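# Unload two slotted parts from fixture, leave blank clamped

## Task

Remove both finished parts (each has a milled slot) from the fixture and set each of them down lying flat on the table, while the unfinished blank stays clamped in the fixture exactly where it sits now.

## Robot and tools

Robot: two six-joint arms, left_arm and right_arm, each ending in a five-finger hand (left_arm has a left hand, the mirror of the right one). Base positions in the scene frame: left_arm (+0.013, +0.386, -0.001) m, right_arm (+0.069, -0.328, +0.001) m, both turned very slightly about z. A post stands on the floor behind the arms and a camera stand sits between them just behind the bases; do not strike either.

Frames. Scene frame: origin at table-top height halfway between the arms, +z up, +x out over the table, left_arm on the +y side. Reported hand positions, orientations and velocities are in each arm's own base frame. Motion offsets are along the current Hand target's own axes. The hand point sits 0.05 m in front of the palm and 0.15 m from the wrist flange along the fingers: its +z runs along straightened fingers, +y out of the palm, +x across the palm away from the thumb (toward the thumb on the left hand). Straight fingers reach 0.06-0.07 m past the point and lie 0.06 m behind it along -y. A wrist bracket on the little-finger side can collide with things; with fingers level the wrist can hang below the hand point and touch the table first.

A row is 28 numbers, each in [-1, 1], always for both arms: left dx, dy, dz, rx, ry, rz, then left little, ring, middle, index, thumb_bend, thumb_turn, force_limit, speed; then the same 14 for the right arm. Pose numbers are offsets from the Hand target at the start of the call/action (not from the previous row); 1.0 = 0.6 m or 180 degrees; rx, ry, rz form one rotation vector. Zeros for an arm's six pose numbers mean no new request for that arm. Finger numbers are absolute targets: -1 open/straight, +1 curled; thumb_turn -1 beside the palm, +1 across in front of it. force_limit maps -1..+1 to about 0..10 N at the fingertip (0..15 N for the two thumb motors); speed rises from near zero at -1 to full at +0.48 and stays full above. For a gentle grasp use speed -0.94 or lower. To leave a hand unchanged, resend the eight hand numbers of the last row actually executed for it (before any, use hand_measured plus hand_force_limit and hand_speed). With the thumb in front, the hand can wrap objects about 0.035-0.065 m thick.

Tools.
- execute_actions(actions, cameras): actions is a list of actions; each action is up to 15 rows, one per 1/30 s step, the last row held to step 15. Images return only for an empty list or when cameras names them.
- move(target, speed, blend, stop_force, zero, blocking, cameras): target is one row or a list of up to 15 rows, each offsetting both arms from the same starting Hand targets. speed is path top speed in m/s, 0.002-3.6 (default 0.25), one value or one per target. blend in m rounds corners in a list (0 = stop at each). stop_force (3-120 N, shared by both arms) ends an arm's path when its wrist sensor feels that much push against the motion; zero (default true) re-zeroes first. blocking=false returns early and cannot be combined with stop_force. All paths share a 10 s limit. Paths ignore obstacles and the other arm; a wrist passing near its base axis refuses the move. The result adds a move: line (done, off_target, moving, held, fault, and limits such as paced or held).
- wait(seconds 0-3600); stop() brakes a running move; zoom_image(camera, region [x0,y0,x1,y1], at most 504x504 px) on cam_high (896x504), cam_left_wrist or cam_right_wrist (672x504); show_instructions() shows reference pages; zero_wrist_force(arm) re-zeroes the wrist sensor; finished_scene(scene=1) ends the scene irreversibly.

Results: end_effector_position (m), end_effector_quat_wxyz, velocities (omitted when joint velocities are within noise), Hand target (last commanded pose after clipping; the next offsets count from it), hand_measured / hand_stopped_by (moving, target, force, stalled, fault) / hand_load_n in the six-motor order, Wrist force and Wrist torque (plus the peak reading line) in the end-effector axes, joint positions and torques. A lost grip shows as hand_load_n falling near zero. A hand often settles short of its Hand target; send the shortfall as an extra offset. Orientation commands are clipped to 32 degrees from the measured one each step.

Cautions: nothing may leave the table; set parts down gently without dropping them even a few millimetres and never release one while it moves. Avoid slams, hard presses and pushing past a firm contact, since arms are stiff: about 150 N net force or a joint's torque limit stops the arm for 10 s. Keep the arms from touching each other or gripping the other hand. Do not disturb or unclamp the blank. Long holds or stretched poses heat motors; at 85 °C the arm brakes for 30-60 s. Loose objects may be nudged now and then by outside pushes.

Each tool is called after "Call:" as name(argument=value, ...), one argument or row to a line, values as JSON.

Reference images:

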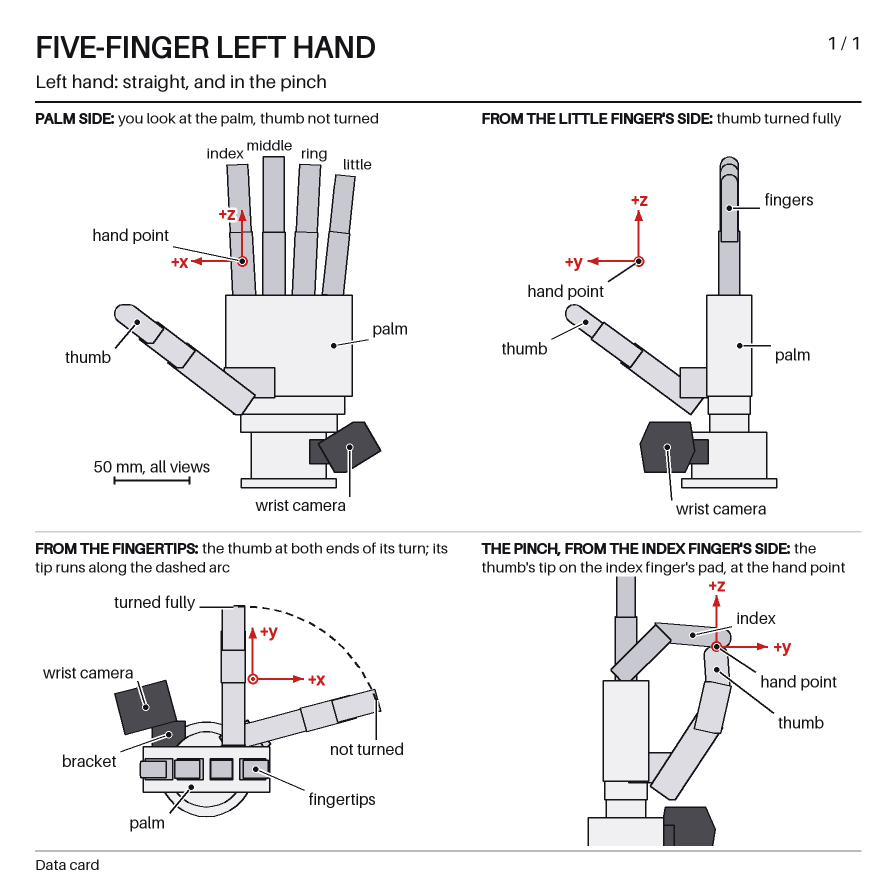

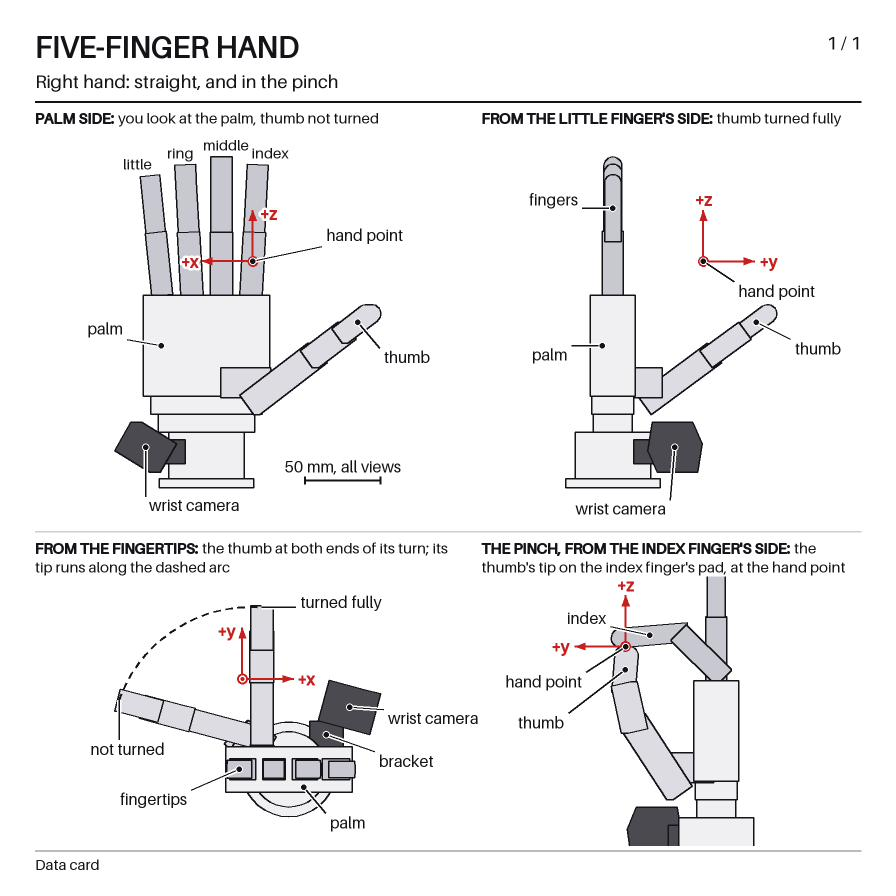

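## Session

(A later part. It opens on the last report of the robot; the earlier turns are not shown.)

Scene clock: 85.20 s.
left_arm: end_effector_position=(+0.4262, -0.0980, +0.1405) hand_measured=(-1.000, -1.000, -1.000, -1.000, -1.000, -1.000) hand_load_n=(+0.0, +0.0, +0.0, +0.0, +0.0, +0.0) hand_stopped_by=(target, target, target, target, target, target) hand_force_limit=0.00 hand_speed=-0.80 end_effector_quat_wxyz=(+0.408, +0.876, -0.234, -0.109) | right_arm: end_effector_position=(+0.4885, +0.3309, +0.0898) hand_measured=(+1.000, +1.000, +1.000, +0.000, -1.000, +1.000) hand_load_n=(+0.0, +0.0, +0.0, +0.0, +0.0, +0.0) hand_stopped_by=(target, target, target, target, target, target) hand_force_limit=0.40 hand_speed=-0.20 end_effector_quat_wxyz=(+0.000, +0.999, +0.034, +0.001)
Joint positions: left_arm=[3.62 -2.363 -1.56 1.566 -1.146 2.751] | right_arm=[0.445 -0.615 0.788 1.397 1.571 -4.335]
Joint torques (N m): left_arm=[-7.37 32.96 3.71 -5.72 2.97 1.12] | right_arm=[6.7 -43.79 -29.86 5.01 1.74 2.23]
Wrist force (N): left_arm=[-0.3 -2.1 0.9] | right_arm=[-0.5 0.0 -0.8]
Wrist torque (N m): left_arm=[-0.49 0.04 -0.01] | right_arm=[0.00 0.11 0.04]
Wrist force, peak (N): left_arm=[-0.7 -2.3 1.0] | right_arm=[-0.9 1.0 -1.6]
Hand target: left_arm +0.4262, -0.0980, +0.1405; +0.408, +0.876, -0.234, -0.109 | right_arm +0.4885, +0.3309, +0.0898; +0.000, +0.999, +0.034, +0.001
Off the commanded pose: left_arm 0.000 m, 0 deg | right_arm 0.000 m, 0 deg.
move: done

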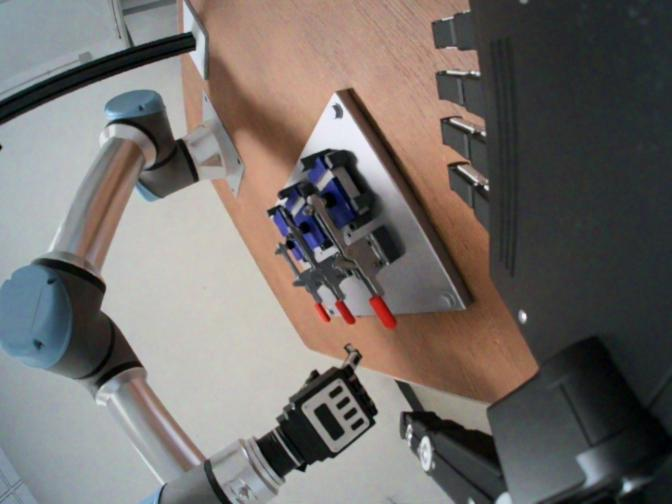

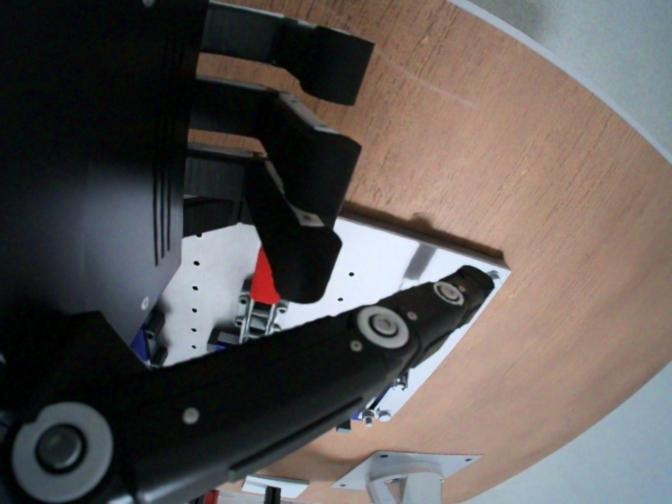

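Call:
move(
  target=[0,0,0,0,0,0,-1,-1,-1,-1,-1,-1,0,-0.8,0,0,0.05,0,0,0,1,1,1,0,-1,1,0.4,-0.2],
  cameras=["cam_left_wrist","cam_right_wrist"],
)

Call:
zoom_image(
  camera="cam_left_wrist",
  region=[250, 230, 450, 430],
)

Scene clock: 87.53 s.
left_arm: end_effector_position=(+0.4262, -0.0980, +0.1405) hand_measured=(-1.000, -1.000, -1.000, -1.000, -1.000, -1.000) hand_load_n=(+0.0, +0.0, +0.0, +0.0, +0.0, +0.0) hand_stopped_by=(target, target, target, target, target, target) hand_force_limit=0.00 hand_speed=-0.80 end_effector_quat_wxyz=(+0.408, +0.876, -0.234, -0.109) | right_arm: end_effector_position=(+0.4885, +0.3309, +0.0599) hand_measured=(+1.000, +1.000, +1.000, +0.000, -1.000, +1.000) hand_load_n=(+0.0, +0.0, +0.0, +0.0, +0.0, +0.0) hand_stopped_by=(target, target, target, target, target, target) hand_force_limit=0.40 hand_speed=-0.20 end_effector_quat_wxyz=(+0.000, +0.999, +0.034, +0.001)
Joint positions: left_arm=[3.62 -2.363 -1.56 1.566 -1.146 2.751] | right_arm=[0.445 -0.595 0.828 1.337 1.572 -4.335]
Joint torques (N m): left_arm=[-7.58 33.06 3.11 -5.59 2.89 1.11] | right_arm=[1.49 -43.73 -3.54 -0.21 0.09 -0.43]
Wrist force (N): left_arm=[-0.5 -1.9 1.0] | right_arm=[-0.6 0.3 -0.5]
Wrist torque (N m): left_arm=[-0.48 0.08 -0.02] | right_arm=[0.04 0.11 0.06]
Wrist force, peak (N): left_arm=[-0.6 -2.2 1.0] | right_arm=[-0.7 0.3 -2.1]
Hand target: left_arm +0.4262, -0.0980, +0.1405; +0.408, +0.876, -0.234, -0.109 | right_arm +0.4885, +0.3309, +0.0598; +0.000, +0.999, +0.034, +0.001
Off the commanded pose: left_arm 0.000 m, 0 deg | right_arm 0.000 m, 0 deg.
move: done

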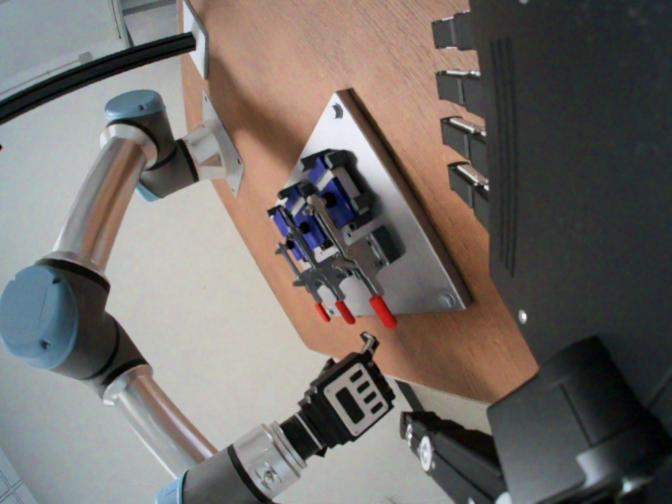

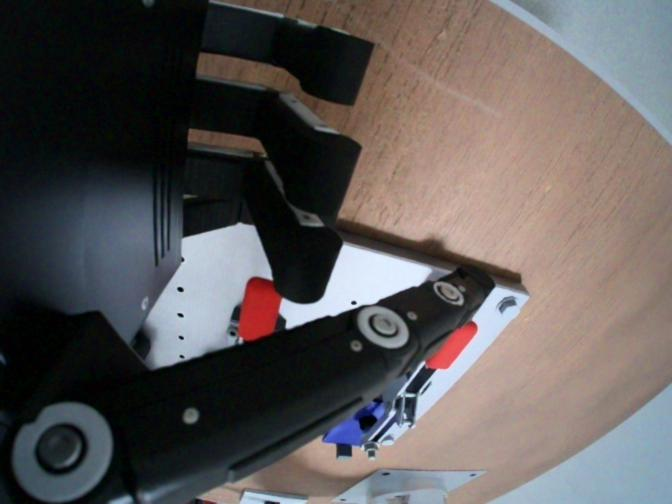

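Scaled by 2.520 from the camera's image (finer frame: 960x720).

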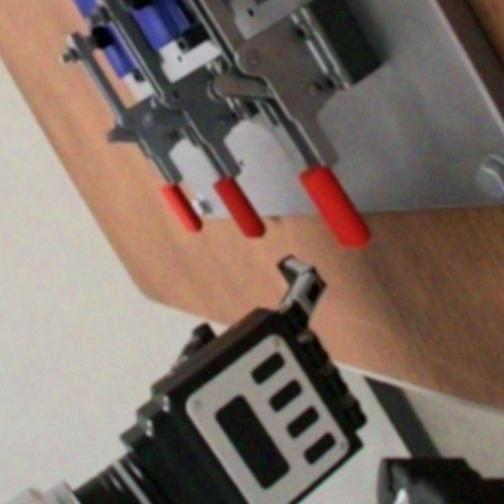

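Call:
move(
  target=[
    [0,0,0,0,0,0,-1,-1,-1,-1,-1,-1,0,-0.8,0,0,0.009,0,0,0,1,1,1,0,-1,1,0.4,-0.2],
    [0,0,0,0,0,0,-1,-1,-1,-1,-1,-1,0,-0.8,-0.04,0,0.009,0,0,0,1,1,1,0,-1,1,0.4,-0.2],
  ],
  cameras=["cam_left_wrist","cam_right_wrist"],
  stop_force=6,
  speed=0.03,
)

Call:
zoom_image(
  camera="cam_left_wrist",
  region=[250, 230, 450, 430],
)

Scene clock: 91.13 s.
left_arm: end_effector_position=(+0.4262, -0.0980, +0.1405) hand_measured=(-1.000, -1.000, -1.000, -1.000, -1.000, -1.000) hand_load_n=(+0.0, +0.0, +0.0, +0.0, +0.0, +0.0) hand_stopped_by=(target, target, target, target, target, target) hand_force_limit=0.00 hand_speed=-0.80 end_effector_quat_wxyz=(+0.408, +0.876, -0.234, -0.109) | right_arm: end_effector_position=(+0.4646, +0.3293, +0.0543) hand_measured=(+1.000, +1.000, +1.000, +0.000, -1.000, +1.000) hand_load_n=(+0.0, +0.0, +0.0, +0.0, +0.0, +0.0) hand_stopped_by=(target, target, target, target, target, target) hand_force_limit=0.40 hand_speed=-0.20 end_effector_quat_wxyz=(+0.000, +0.999, +0.034, +0.001)
Joint positions: left_arm=[3.62 -2.363 -1.56 1.566 -1.146 2.751] | right_arm=[0.459 -0.65 0.948 1.272 1.571 -4.32]
Joint torques (N m): left_arm=[-7.94 33.81 4.12 -5.55 2.83 1.27] | right_arm=[6.95 -61.5 -2.98 -0.34 0.94 2.23]
Wrist force (N): left_arm=[-0.6 -1.9 0.8] | right_arm=[-0.5 0.3 -0.8]
Wrist torque (N m): left_arm=[-0.47 0.09 -0.03] | right_arm=[0.05 0.09 0.05]
Wrist force, peak (N): left_arm=[-0.6 -2.4 1.1] | right_arm=[-0.8 0.4 -1.1]
Hand target: left_arm +0.4262, -0.0980, +0.1405; +0.408, +0.876, -0.234, -0.109 | right_arm +0.4646, +0.3293, +0.0543; +0.000, +0.999, +0.034, +0.001
Off the commanded pose: left_arm 0.000 m, 0 deg | right_arm 0.000 m, 0 deg.
move: done

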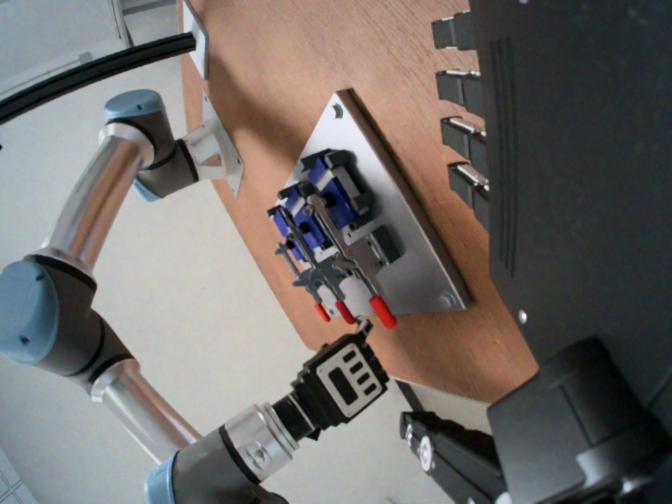

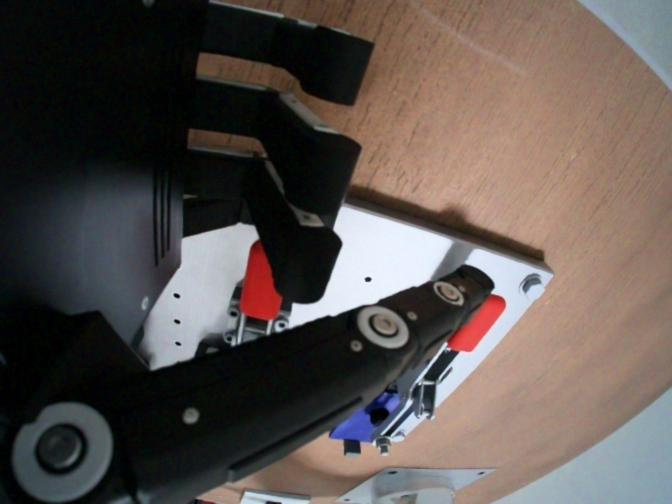

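Scaled by 2.520 from the camera's image (finer frame: 960x720).

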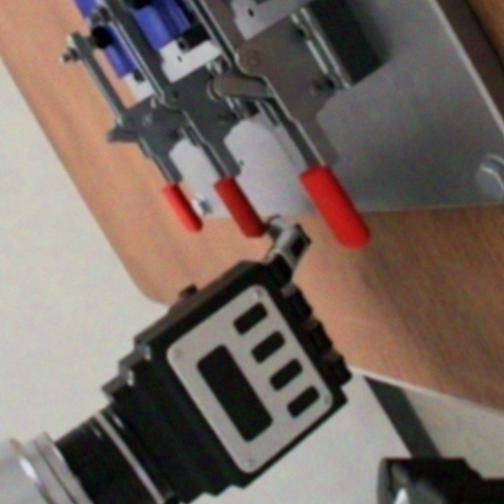

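Call:
move(
  target=[
    [0,0,0,0,0,0,-1,-1,-1,-1,-1,-1,0,-0.8,0,0,0.0167,0,0,0,1,1,1,0,-1,1,0.4,-0.2],
    [0,0,0,0,0,0,-1,-1,-1,-1,-1,-1,0,-0.8,-0.018,0,0.0167,0,0,0,1,1,1,0,-1,1,0.4,-0.2],
  ],
  cameras=["cam_left_wrist","cam_right_wrist"],
  stop_force=6,
  speed=0.03,
)

Call:
zoom_image(
  camera="cam_left_wrist",
  region=[300, 270, 400, 370],
)

Scene clock: 96.00 s.
left_arm: end_effector_position=(+0.4262, -0.0980, +0.1405) hand_measured=(-1.000, -1.000, -1.000, -1.000, -1.000, -1.000) hand_load_n=(+0.0, +0.0, +0.0, +0.0, +0.0, +0.0) hand_stopped_by=(target, target, target, target, target, target) hand_force_limit=0.00 hand_speed=-0.80 end_effector_quat_wxyz=(+0.408, +0.876, -0.234, -0.109) | right_arm: end_effector_position=(+0.4538, +0.3286, +0.0443) hand_measured=(+1.000, +1.000, +1.000, +0.000, -1.000, +1.000) hand_load_n=(+0.0, +0.0, +0.0, +0.0, +0.0, +0.0) hand_stopped_by=(target, target, target, target, target, target) hand_force_limit=0.40 hand_speed=-0.20 end_effector_quat_wxyz=(+0.000, +0.999, +0.034, +0.001)
Joint positions: left_arm=[3.62 -2.363 -1.56 1.566 -1.146 2.751] | right_arm=[0.466 -0.666 1.004 1.231 1.571 -4.313]
Joint torques (N m): left_arm=[-6.97 33.4 4.83 -5.67 2.69 1.21] | right_arm=[7.16 -61.08 -2.93 -0.35 0.58 2.23]
Wrist force (N): left_arm=[-0.8 -2.1 0.7] | right_arm=[-0.2 0.3 -0.5]
Wrist torque (N m): left_arm=[-0.48 0.11 -0.03] | right_arm=[0.01 0.03 0.06]
Wrist force, peak (N): left_arm=[-0.7 -2.2 1.1] | right_arm=[-0.8 0.5 -0.9]
Hand target: left_arm +0.4262, -0.0980, +0.1405; +0.408, +0.876, -0.234, -0.109 | right_arm +0.4538, +0.3286, +0.0443; +0.000, +0.999, +0.034, +0.001
Off the commanded pose: left_arm 0.000 m, 0 deg | right_arm 0.000 m, 0 deg.
move: done

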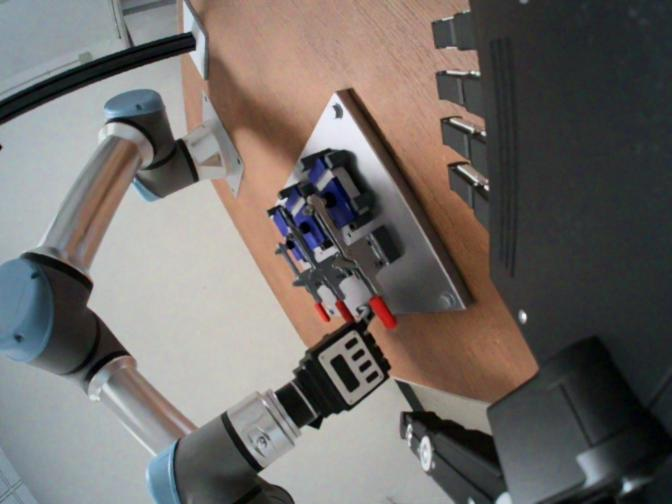

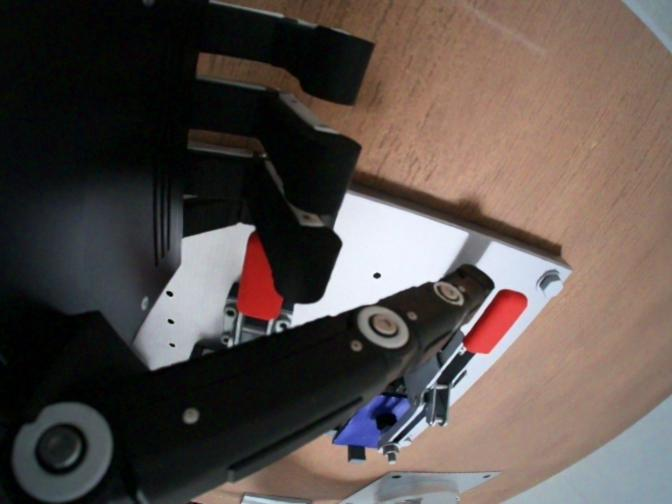

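Scaled by 5.040 from the camera's image (finer frame: 960x720).

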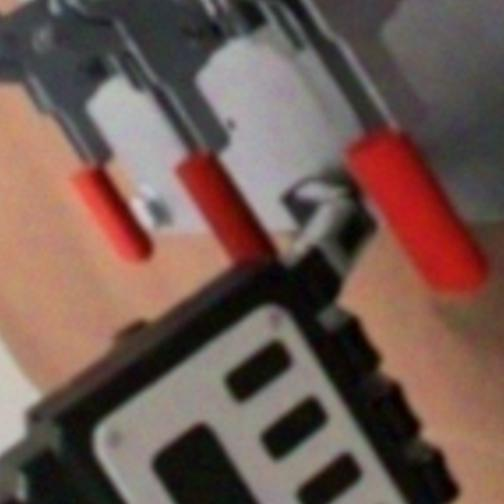

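Call:
move(
  target=[
    [0,0,0,0,0,0,-1,-1,-1,-1,-1,-1,0,-0.8,-0.007,0,0,0,0,0,1,1,1,0,-1,1,0.4,-0.2],
    [0,0,0,0,0,0,-1,-1,-1,-1,-1,-1,0,-0.8,-0.007,0,-0.025,0,0,0,1,1,1,0,-1,1,0.4,-0.2],
  ],
  cameras=["cam_left_wrist","cam_right_wrist"],
  stop_force=5,
  speed=0.015,
)

Call:
zoom_image(
  camera="cam_left_wrist",
  region=[300, 270, 400, 370],
)

Scene clock: 101.13 s.
left_arm: end_effector_position=(+0.4262, -0.0980, +0.1405) hand_measured=(-1.000, -1.000, -1.000, -1.000, -1.000, -1.000) hand_load_n=(+0.0, +0.0, +0.0, +0.0, +0.0, +0.0) hand_stopped_by=(target, target, target, target, target, target) hand_force_limit=0.00 hand_speed=-0.80 end_effector_quat_wxyz=(+0.408, +0.876, -0.234, -0.109) | right_arm: end_effector_position=(+0.4496, +0.3283, +0.0574) hand_measured=(+1.000, +1.000, +1.000, +0.000, -1.000, +1.000) hand_load_n=(+0.0, +0.0, +0.0, +2.5, +0.0, +0.5) hand_stopped_by=(target, target, target, target, target, target) hand_force_limit=0.40 hand_speed=-0.20 end_effector_quat_wxyz=(+0.000, +0.999, +0.034, +0.001)
Joint positions: left_arm=[3.62 -2.363 -1.56 1.566 -1.146 2.751] | right_arm=[0.469 -0.687 1.009 1.248 1.571 -4.311]
Joint torques (N m): left_arm=[-7.35 33.38 4.3 -5.66 2.61 1.06] | right_arm=[5.39 -42.82 -3.76 0.31 1.17 2]
Wrist force (N): left_arm=[-0.5 -2.3 0.7] | right_arm=[0.2 -1.2 2.1]
Wrist torque (N m): left_arm=[-0.51 0.07 -0.01] | right_arm=[-0.17 -0.03 0.08]
Wrist force, peak (N): left_arm=[-0.7 -2.3 1.5] | right_arm=[0.4 2.9 6.9]
Hand target: left_arm +0.4262, -0.0980, +0.1405; +0.408, +0.876, -0.234, -0.109 | right_arm +0.4496, +0.3283, +0.0574; +0.000, +0.999, +0.034, +0.001 (not the last commanded pose)
Off the commanded pose: left_arm 0.000 m, 0 deg | right_arm 0.002 m, 0 deg.
move: contact (right_arm); path passed 1 of 2 targets

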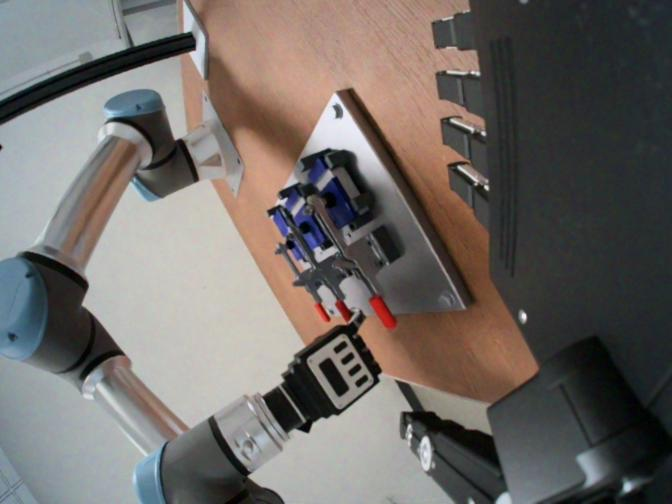

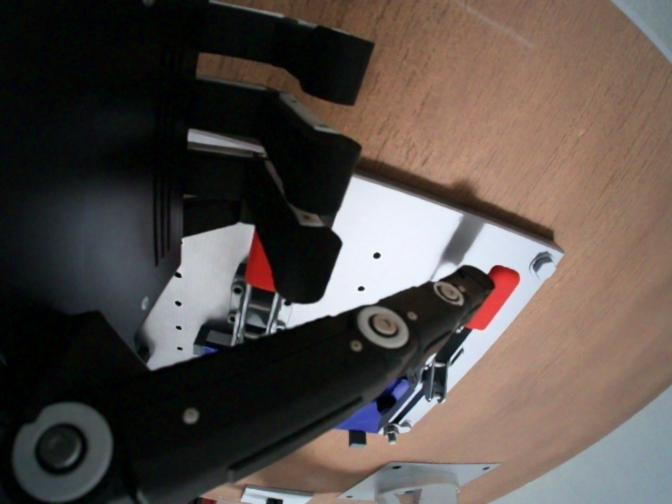

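Scaled by 5.040 from the camera's image (finer frame: 960x720).

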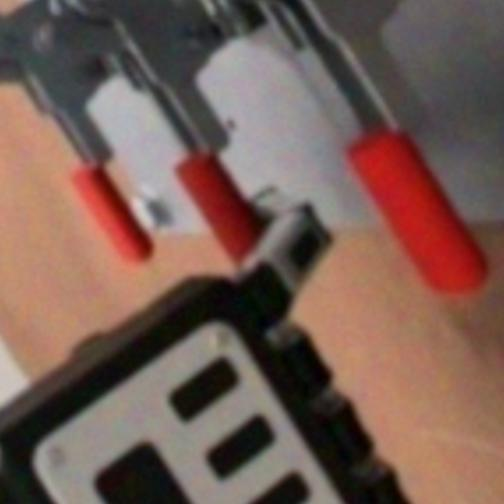

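Call:
move(
  target=[0,0,0,0,0,0,-1,-1,-1,-1,-1,-1,0,-0.8,0,0,-0.0167,0,0,0,1,1,1,0,-1,1,0.4,-0.2],
  cameras=["cam_left_wrist"],
  stop_force=20,
  speed=0.02,
)

Call:
zoom_image(
  camera="cam_left_wrist",
  region=[250, 220, 400, 370],
)

Scene clock: 103.67 s.
left_arm: end_effector_position=(+0.4262, -0.0980, +0.1405) hand_measured=(-1.000, -1.000, -1.000, -1.000, -1.000, -1.000) hand_load_n=(+0.0, +0.0, +0.0, +0.0, +0.0, +0.0) hand_stopped_by=(target, target, target, target, target, target) hand_force_limit=0.00 hand_speed=-0.80 end_effector_quat_wxyz=(+0.408, +0.876, -0.234, -0.109) | right_arm: end_effector_position=(+0.4495, +0.3282, +0.0604) hand_measured=(+1.000, +1.000, +1.000, -0.002, -1.000, +1.000) hand_load_n=(+0.0, +0.0, +0.0, +12.0, +0.0, +0.0) hand_stopped_by=(target, target, target, target, target, target) hand_force_limit=0.40 hand_speed=-0.20 end_effector_quat_wxyz=(+0.000, +0.999, +0.034, +0.001)
Joint positions: left_arm=[3.62 -2.363 -1.56 1.566 -1.146 2.751] | right_arm=[0.469 -0.689 1.006 1.253 1.572 -4.311]
Joint torques (N m): left_arm=[-6.54 33.02 4.16 -5.56 2.84 1] | right_arm=[4.52 -51.43 -7.65 2.67 -0.39 1.5]
Wrist force (N): left_arm=[-0.4 -1.9 0.8] | right_arm=[0.9 -1.5 19.2]
Wrist torque (N m): left_arm=[-0.46 0.05 -0.01] | right_arm=[-0.72 -0.14 0.09]
Wrist force, peak (N): left_arm=[-0.7 -2.2 1.1] | right_arm=[1.0 10.6 26.4]
Hand target: left_arm +0.4262, -0.0980, +0.1405; +0.408, +0.876, -0.234, -0.109 | right_arm +0.4495, +0.3282, +0.0604; +0.000, +0.999, +0.034, +0.001 (not the last commanded pose)
Off the commanded pose: left_arm 0.000 m, 0 deg | right_arm 0.007 m, 0 deg.
move: contact (right_arm)

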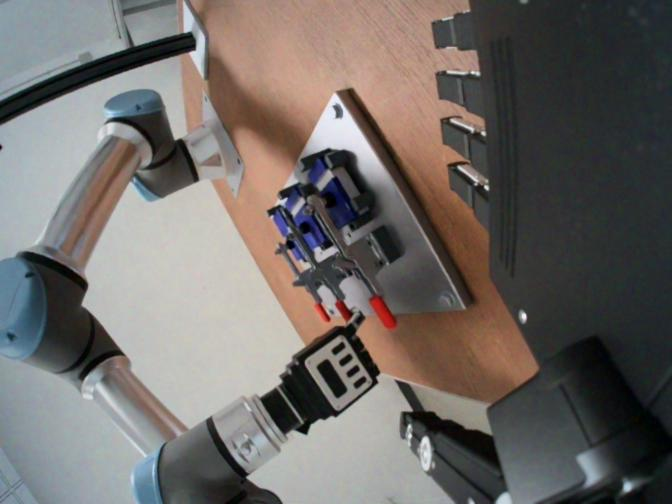

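Scaled by 3.360 from the camera's image (finer frame: 960x720).

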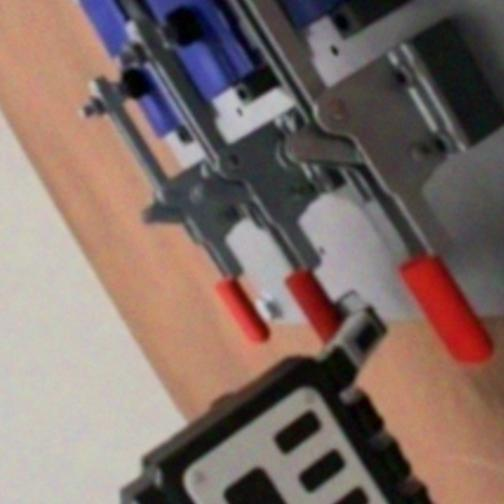

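Call:
move(
  target=[
    [0,0,0,0,0,0,-1,-1,-1,-1,-1,-1,0,-0.8,0,0,0.025,0,0,0,1,1,1,0,-1,1,0.4,-0.2],
    [0,0,0,0,0,0,-1,-1,-1,-1,-1,-1,0,-0.8,0.075,0.013,0.025,0,0,0,1,1,1,0,-1,1,0.4,-0.2],
    [0,0,0,0,0,0,-1,-1,-1,-1,-1,-1,0,-0.8,0.075,0.013,0.025,0,0,0,1,1,0,0,-1,1,0.4,-0.2],
  ],
  cameras=["cam_left_wrist","cam_right_wrist"],
  speed=0.06,
)

Call:
zoom_image(
  camera="cam_left_wrist",
  region=[250, 220, 400, 370],
)

Scene clock: 112.43 s.
left_arm: end_effector_position=(+0.4262, -0.0980, +0.1405) hand_measured=(-1.000, -1.000, -1.000, -1.000, -1.000, -1.000) hand_load_n=(+0.0, +0.0, +0.0, +0.0, +0.0, +0.0) hand_stopped_by=(target, target, target, target, target, target) hand_force_limit=0.00 hand_speed=-0.80 end_effector_quat_wxyz=(+0.408, +0.876, -0.234, -0.109) | right_arm: end_effector_position=(+0.4950, +0.3235, +0.0454) hand_measured=(+1.000, +1.000, +0.000, +0.000, -1.000, +1.000) hand_load_n=(+0.0, +0.0, +0.0, +0.0, +0.0, +0.0) hand_stopped_by=(target, target, target, target, target, target) hand_force_limit=0.40 hand_speed=-0.20 end_effector_quat_wxyz=(+0.000, +0.999, +0.034, +0.001)
Joint positions: left_arm=[3.62 -2.363 -1.56 1.566 -1.146 2.751] | right_arm=[0.43 -0.581 0.839 1.312 1.572 -4.35]
Joint torques (N m): left_arm=[-6.5 32.69 5.08 -5.57 2.71 1.05] | right_arm=[-6.8 -43.86 -29.72 4.94 1.58 -2.22]
Wrist force (N): left_arm=[-0.4 -2.1 1.2] | right_arm=[-0.9 1.2 -0.4]
Wrist torque (N m): left_arm=[-0.52 0.07 -0.01] | right_arm=[0.21 0.15 0.17]
Wrist force, peak (N): left_arm=[-0.4 -2.5 1.2] | right_arm=[1.2 -1.5 19.3]
Hand target: left_arm +0.4262, -0.0980, +0.1405; +0.408, +0.876, -0.234, -0.109 | right_arm +0.4950, +0.3235, +0.0454; +0.000, +0.999, +0.034, +0.001
Off the commanded pose: left_arm 0.000 m, 0 deg | right_arm 0.000 m, 0 deg.
move: done

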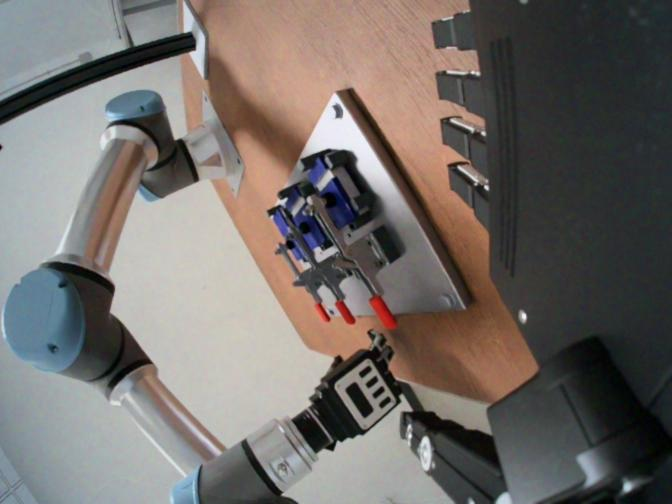

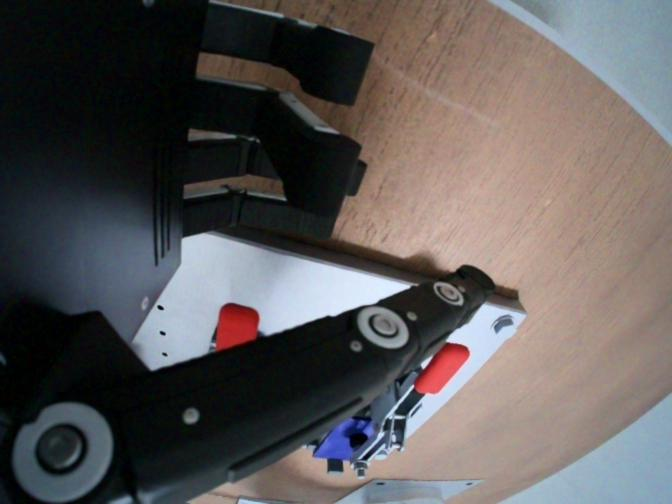

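Scaled by 3.360 from the camera's image (finer frame: 960x720).

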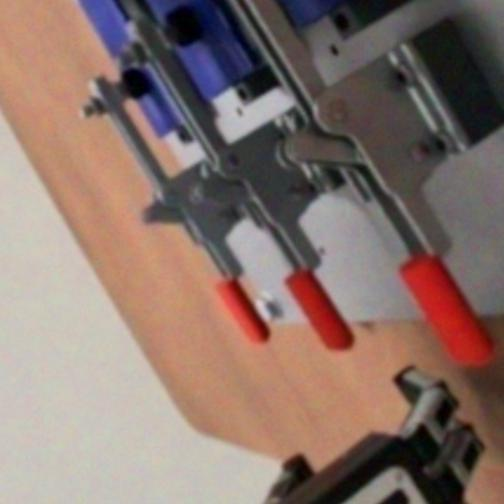

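Call:
move(
  target=[0,0,0,0,0,0,-1,-1,-1,-1,-1,-1,0,-0.8,-0.103,0,0,0,0,0,1,1,0,0,-1,1,0.4,-0.2],
  cameras=["cam_left_wrist","cam_right_wrist"],
  speed=0.04,
  stop_force=6,
)

Call:
zoom_image(
  camera="cam_left_wrist",
  region=[250, 220, 400, 370],
)

Scene clock: 115.87 s.
left_arm: end_effector_position=(+0.4262, -0.0980, +0.1405) hand_measured=(-1.000, -1.000, -1.000, -1.000, -1.000, -1.000) hand_load_n=(+0.0, +0.0, +0.0, +0.0, +0.0, +0.0) hand_stopped_by=(target, target, target, target, target, target) hand_force_limit=0.00 hand_speed=-0.80 end_effector_quat_wxyz=(+0.408, +0.876, -0.234, -0.109) | right_arm: end_effector_position=(+0.4333, +0.3193, +0.0454) hand_measured=(+1.000, +1.000, +0.000, +0.000, -1.000, +1.000) hand_load_n=(+0.0, +0.0, +0.0, +0.0, +0.0, +0.0) hand_stopped_by=(target, target, target, target, target, target) hand_force_limit=0.40 hand_speed=-0.20 end_effector_quat_wxyz=(+0.000, +0.999, +0.034, +0.001)
Joint positions: left_arm=[3.62 -2.363 -1.56 1.566 -1.146 2.751] | right_arm=[0.468 -0.722 1.109 1.183 1.572 -4.312]
Joint torques (N m): left_arm=[-6.19 33.28 4.9 -5.65 2.54 0.98] | right_arm=[6.14 -58.89 -2.96 -0.31 -1.02 2.19]
Wrist force (N): left_arm=[-0.4 -2.1 1.0] | right_arm=[-0.4 1.2 -0.8]
Wrist torque (N m): left_arm=[-0.50 0.06 -0.01] | right_arm=[0.21 0.12 0.09]
Wrist force, peak (N): left_arm=[-0.5 -2.2 1.3] | right_arm=[-0.6 1.5 -1.1]
Hand target: left_arm +0.4262, -0.0980, +0.1405; +0.408, +0.876, -0.234, -0.109 | right_arm +0.4333, +0.3193, +0.0454; +0.000, +0.999, +0.034, +0.001
Off the commanded pose: left_arm 0.000 m, 0 deg | right_arm 0.000 m, 0 deg.
move: done

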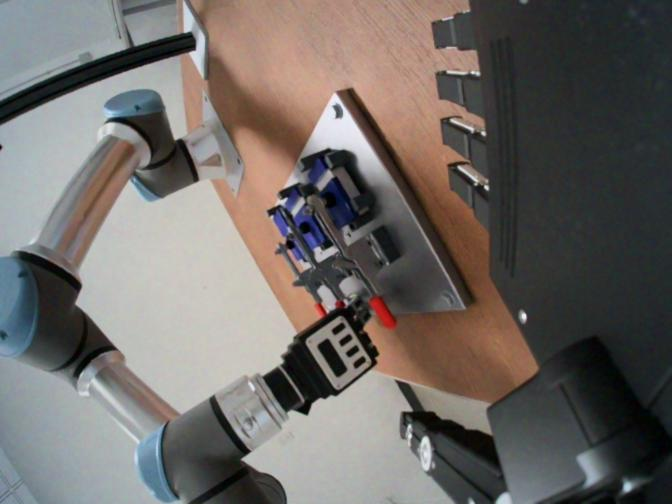

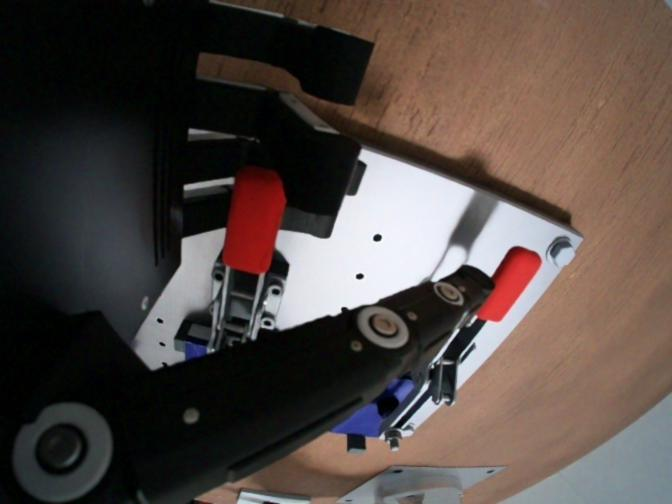

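Scaled by 3.360 from the camera's image (finer frame: 960x720).

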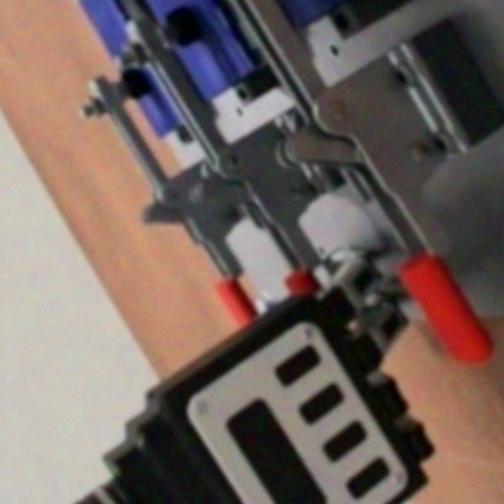

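Call:
move(
  target=[0,0,0,0,0,0,-1,-1,-1,-1,-1,-1,0,-0.8,0,0,-0.033,0,0,0,1,1,0,0,-1,1,0.4,-0.2],
  cameras=[],
  speed=0.015,
  stop_force=8,
)

Scene clock: 118.33 s.
left_arm: end_effector_position=(+0.4262, -0.0980, +0.1405) hand_measured=(-1.000, -1.000, -1.000, -1.000, -1.000, -1.000) hand_load_n=(+0.0, +0.0, +0.0, +0.0, +0.0, +0.0) hand_stopped_by=(target, target, target, target, target, target) hand_force_limit=0.00 hand_speed=-0.80 end_effector_quat_wxyz=(+0.408, +0.876, -0.234, -0.109) | right_arm: end_effector_position=(+0.4333, +0.3193, +0.0557) hand_measured=(+1.000, +1.000, +0.000, +0.000, -1.000, +1.000) hand_load_n=(+0.0, +0.0, +2.0, +0.5, -0.5, +0.0) hand_stopped_by=(target, target, target, target, target, target) hand_force_limit=0.40 hand_speed=-0.20 end_effector_quat_wxyz=(+0.000, +0.999, +0.034, +0.001)
Joint positions: left_arm=[3.62 -2.363 -1.56 1.566 -1.146 2.751] | right_arm=[0.468 -0.733 1.099 1.203 1.572 -4.312]
Joint torques (N m): left_arm=[-5.49 33.05 5.67 -5.4 2.65 1.01] | right_arm=[6.6 -43.38 -4.87 0.47 -0.93 1.97]
Wrist force (N): left_arm=[-0.5 -2.4 0.9] | right_arm=[-1.1 1.4 7.2]
Wrist torque (N m): left_arm=[-0.53 0.07 0.00] | right_arm=[-0.24 -0.09 0.08]
Wrist force, peak (N): left_arm=[-0.7 -2.5 0.9] | right_arm=[-0.8 8.2 17.3]
Hand target: left_arm +0.4262, -0.0980, +0.1405; +0.408, +0.876, -0.234, -0.109 | right_arm +0.4333, +0.3193, +0.0557; +0.000, +0.999, +0.034, +0.001 (not the last commanded pose)
Off the commanded pose: left_arm 0.000 m, 0 deg | right_arm 0.009 m, 0 deg.
move: contact (right_arm)

Call:
move(
  target=[0,0,0,0,0,0,-1,-1,-1,-1,-1,-1,0,-0.8,0,0,-0.02,0,0,0,1,1,0,0,-1,1,0.4,-0.2],
  cameras=["cam_left_wrist","cam_right_wrist"],
  speed=0.015,
  stop_force=30,
)

Scene clock: 120.73 s.
left_arm: end_effector_position=(+0.4262, -0.0980, +0.1405) hand_measured=(-1.000, -1.000, -1.000, -1.000, -1.000, -1.000) hand_load_n=(+0.0, +0.0, +0.0, +0.0, +0.0, +0.0) hand_stopped_by=(target, target, target, target, target, target) hand_force_limit=0.00 hand_speed=-0.80 end_effector_quat_wxyz=(+0.408, +0.876, -0.234, -0.109) | right_arm: end_effector_position=(+0.4333, +0.3193, +0.0677) hand_measured=(+1.000, +1.000, +0.000, +0.000, -1.000, +1.000) hand_load_n=(+0.0, +0.0, +0.0, +2.0, +0.0, +0.0) hand_stopped_by=(target, target, target, target, target, target) hand_force_limit=0.40 hand_speed=-0.20 end_effector_quat_wxyz=(+0.000, +0.999, +0.034, +0.001)
Joint positions: left_arm=[3.62 -2.363 -1.56 1.566 -1.146 2.751] | right_arm=[0.468 -0.744 1.087 1.226 1.572 -4.312]
Joint torques (N m): left_arm=[-5.19 32.92 5.01 -5.52 2.66 1.12] | right_arm=[0.53 -60.61 -30.84 5.17 -0.6 2.15]
Wrist force (N): left_arm=[-0.5 -2.0 0.7] | right_arm=[-1.2 -0.9 2.6]
Wrist torque (N m): left_arm=[-0.47 0.06 -0.01] | right_arm=[-0.19 0.01 0.02]
Wrist force, peak (N): left_arm=[-0.4 -2.5 0.8] | right_arm=[0.1 14.1 34.5]
Hand target: left_arm +0.4262, -0.0980, +0.1405; +0.408, +0.876, -0.234, -0.109 | right_arm +0.4333, +0.3193, +0.0677; +0.000, +0.999, +0.034, +0.001
Off the commanded pose: left_arm 0.000 m, 0 deg | right_arm 0.000 m, 0 deg.
move: done

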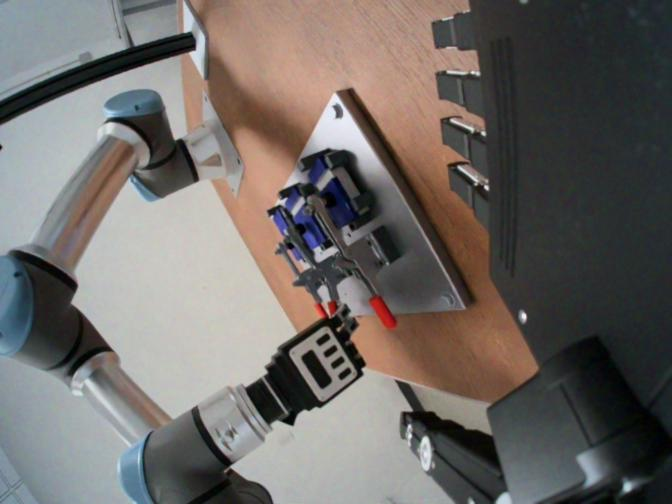

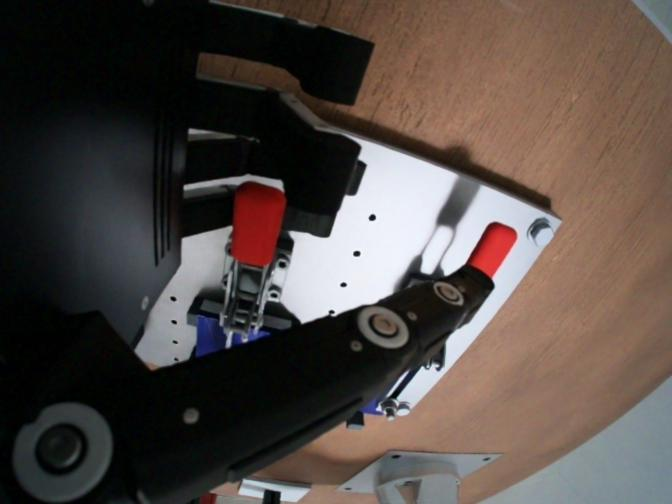

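Call:
move(
  target=[
    [0,0,0,0,0,0,-1,-1,-1,-1,-1,-1,0,-0.8,0,0,-0.028,0,0,0,1,1,0,0,-1,1,0.4,-0.2],
    [0,0,0,0,0,0,-1,-1,-1,-1,-1,-1,0,-0.8,-0.0137,0,-0.0563,0,0,0,1,1,0,0,-1,1,0.4,-0.2],
  ],
  cameras=["cam_left_wrist","cam_right_wrist"],
  speed=0.03,
  stop_force=20,
)

Call:
zoom_image(
  camera="cam_left_wrist",
  region=[250, 200, 400, 350],
)

Scene clock: 124.53 s.
left_arm: end_effector_position=(+0.4262, -0.0980, +0.1405) hand_measured=(-1.000, -1.000, -1.000, -1.000, -1.000, -1.000) hand_load_n=(+0.0, +0.0, +0.0, +0.0, +0.0, +0.0) hand_stopped_by=(target, target, target, target, target, target) hand_force_limit=0.00 hand_speed=-0.80 end_effector_quat_wxyz=(+0.408, +0.876, -0.234, -0.109) | right_arm: end_effector_position=(+0.4250, +0.3188, +0.1015) hand_measured=(+1.000, +1.000, +0.000, +0.000, -1.000, +1.000) hand_load_n=(+0.0, +0.5, +0.0, +0.5, +0.0, +0.0) hand_stopped_by=(target, target, target, target, target, target) hand_force_limit=0.40 hand_speed=-0.20 end_effector_quat_wxyz=(+0.000, +0.999, +0.034, +0.001)
Joint positions: left_arm=[3.62 -2.363 -1.56 1.566 -1.146 2.751] | right_arm=[0.473 -0.789 1.079 1.28 1.572 -4.306]
Joint torques (N m): left_arm=[-5.69 32.81 5.17 -5.64 2.47 0.9] | right_arm=[6.7 -58.94 -2.89 5.37 0.88 2.27]
Wrist force (N): left_arm=[-0.4 -2.0 1.0] | right_arm=[1.0 -0.2 1.4]
Wrist torque (N m): left_arm=[-0.47 0.06 -0.01] | right_arm=[-0.08 -0.09 0.12]
Wrist force, peak (N): left_arm=[-0.6 -2.5 0.9] | right_arm=[-1.1 -1.0 3.1]
Hand target: left_arm +0.4262, -0.0980, +0.1405; +0.408, +0.876, -0.234, -0.109 | right_arm +0.4250, +0.3188, +0.1015; +0.000, +0.999, +0.034, +0.001
Off the commanded pose: left_arm 0.000 m, 0 deg | right_arm 0.000 m, 0 deg.
move: done

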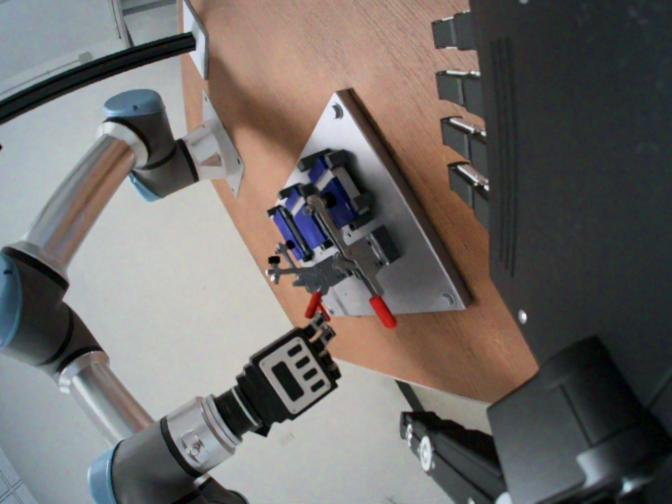

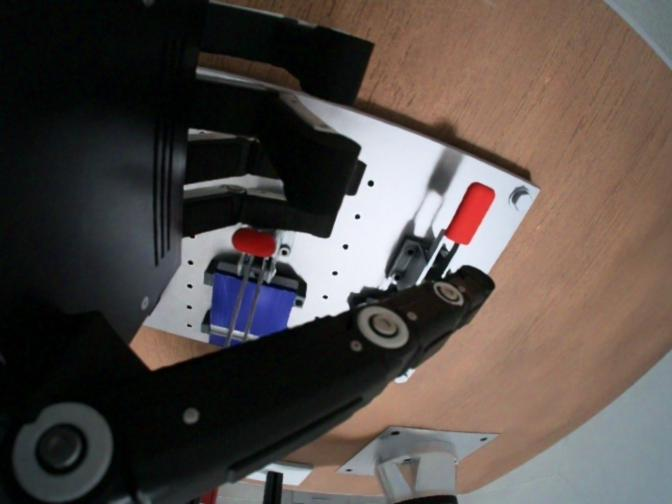

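Scaled by 3.360 from the camera's image (finer frame: 960x720).

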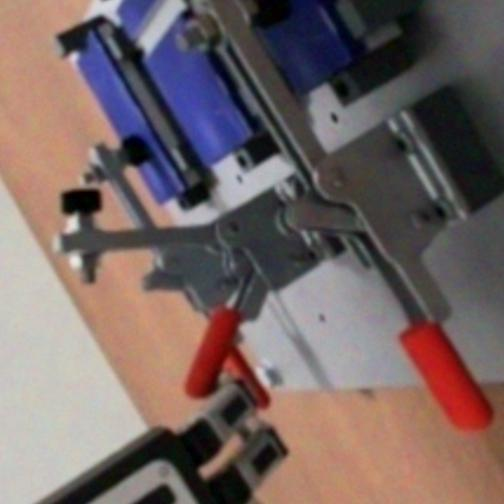

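Call:
move(
  target=[
    [0,0,0,0,0,0,-1,-1,-1,-1,-1,-1,0,-0.8,-0.018,0,-0.02,0,0,0,1,1,0,0,-1,1,0.4,-0.2],
    [0,0,0,0,0,0,-1,-1,-1,-1,-1,-1,0,-0.8,-0.045,0,-0.03,0,0,0,1,1,0,0,-1,1,0.4,-0.2],
  ],
  cameras=["cam_left_wrist","cam_right_wrist"],
  speed=0.03,
  stop_force=12,
)

Call:
zoom_image(
  camera="cam_left_wrist",
  region=[250, 200, 400, 350],
)

Scene clock: 130.57 s.
left_arm: end_effector_position=(+0.4262, -0.0980, +0.1405) hand_measured=(-1.000, -1.000, -1.000, -1.000, -1.000, -1.000) hand_load_n=(+0.0, +0.0, +0.0, +0.0, +0.0, +0.0) hand_stopped_by=(target, target, target, target, target, target) hand_force_limit=0.00 hand_speed=-0.80 end_effector_quat_wxyz=(+0.408, +0.876, -0.234, -0.109) | right_arm: end_effector_position=(+0.4019, +0.3173, +0.1181) hand_measured=(+1.000, +1.000, +0.000, +0.000, -1.000, +1.000) hand_load_n=(+0.0, +0.0, +0.0, +1.0, +0.0, +0.0) hand_stopped_by=(target, target, target, target, target, target) hand_force_limit=0.40 hand_speed=-0.20 end_effector_quat_wxyz=(+0.000, +0.999, +0.034, +0.000)
Joint positions: left_arm=[3.62 -2.363 -1.56 1.566 -1.146 2.751] | right_arm=[0.49 -0.849 1.142 1.277 1.572 -4.29]
Joint torques (N m): left_arm=[-5.12 33.17 5.12 -5.53 2.53 0.98] | right_arm=[-2.85 -36.55 -27.04 4.26 -1.12 -1.86]
Wrist force (N): left_arm=[-0.6 -2.2 0.9] | right_arm=[9.0 0.5 1.6]
Wrist torque (N m): left_arm=[-0.50 0.08 -0.02] | right_arm=[-0.06 0.39 0.33]
Wrist force, peak (N): left_arm=[-0.4 -2.3 1.2] | right_arm=[30.6 3.7 6.9]
Hand target: left_arm +0.4262, -0.0980, +0.1405; +0.408, +0.876, -0.234, -0.109 | right_arm +0.4019, +0.3173, +0.1180; +0.000, +0.999, +0.034, +0.001 (not the last commanded pose)
Off the commanded pose: left_arm 0.000 m, 0 deg | right_arm 0.004 m, 0 deg.
move: contact (right_arm); path passed 1 of 2 targets

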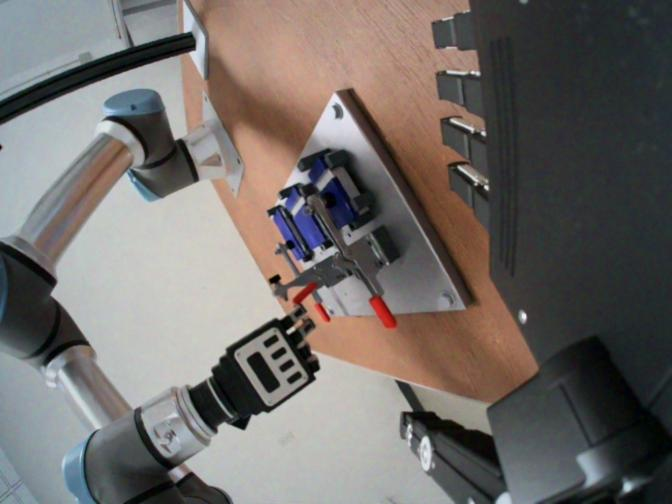

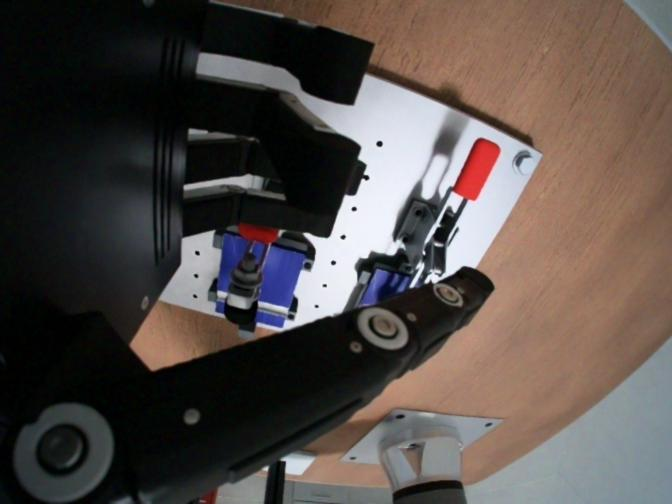

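Scaled by 3.360 from the camera's image (finer frame: 960x720).

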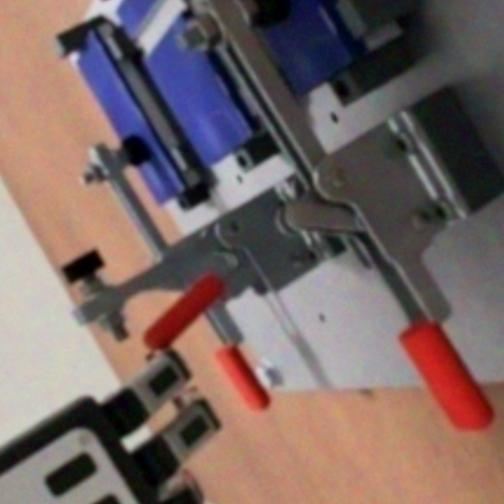

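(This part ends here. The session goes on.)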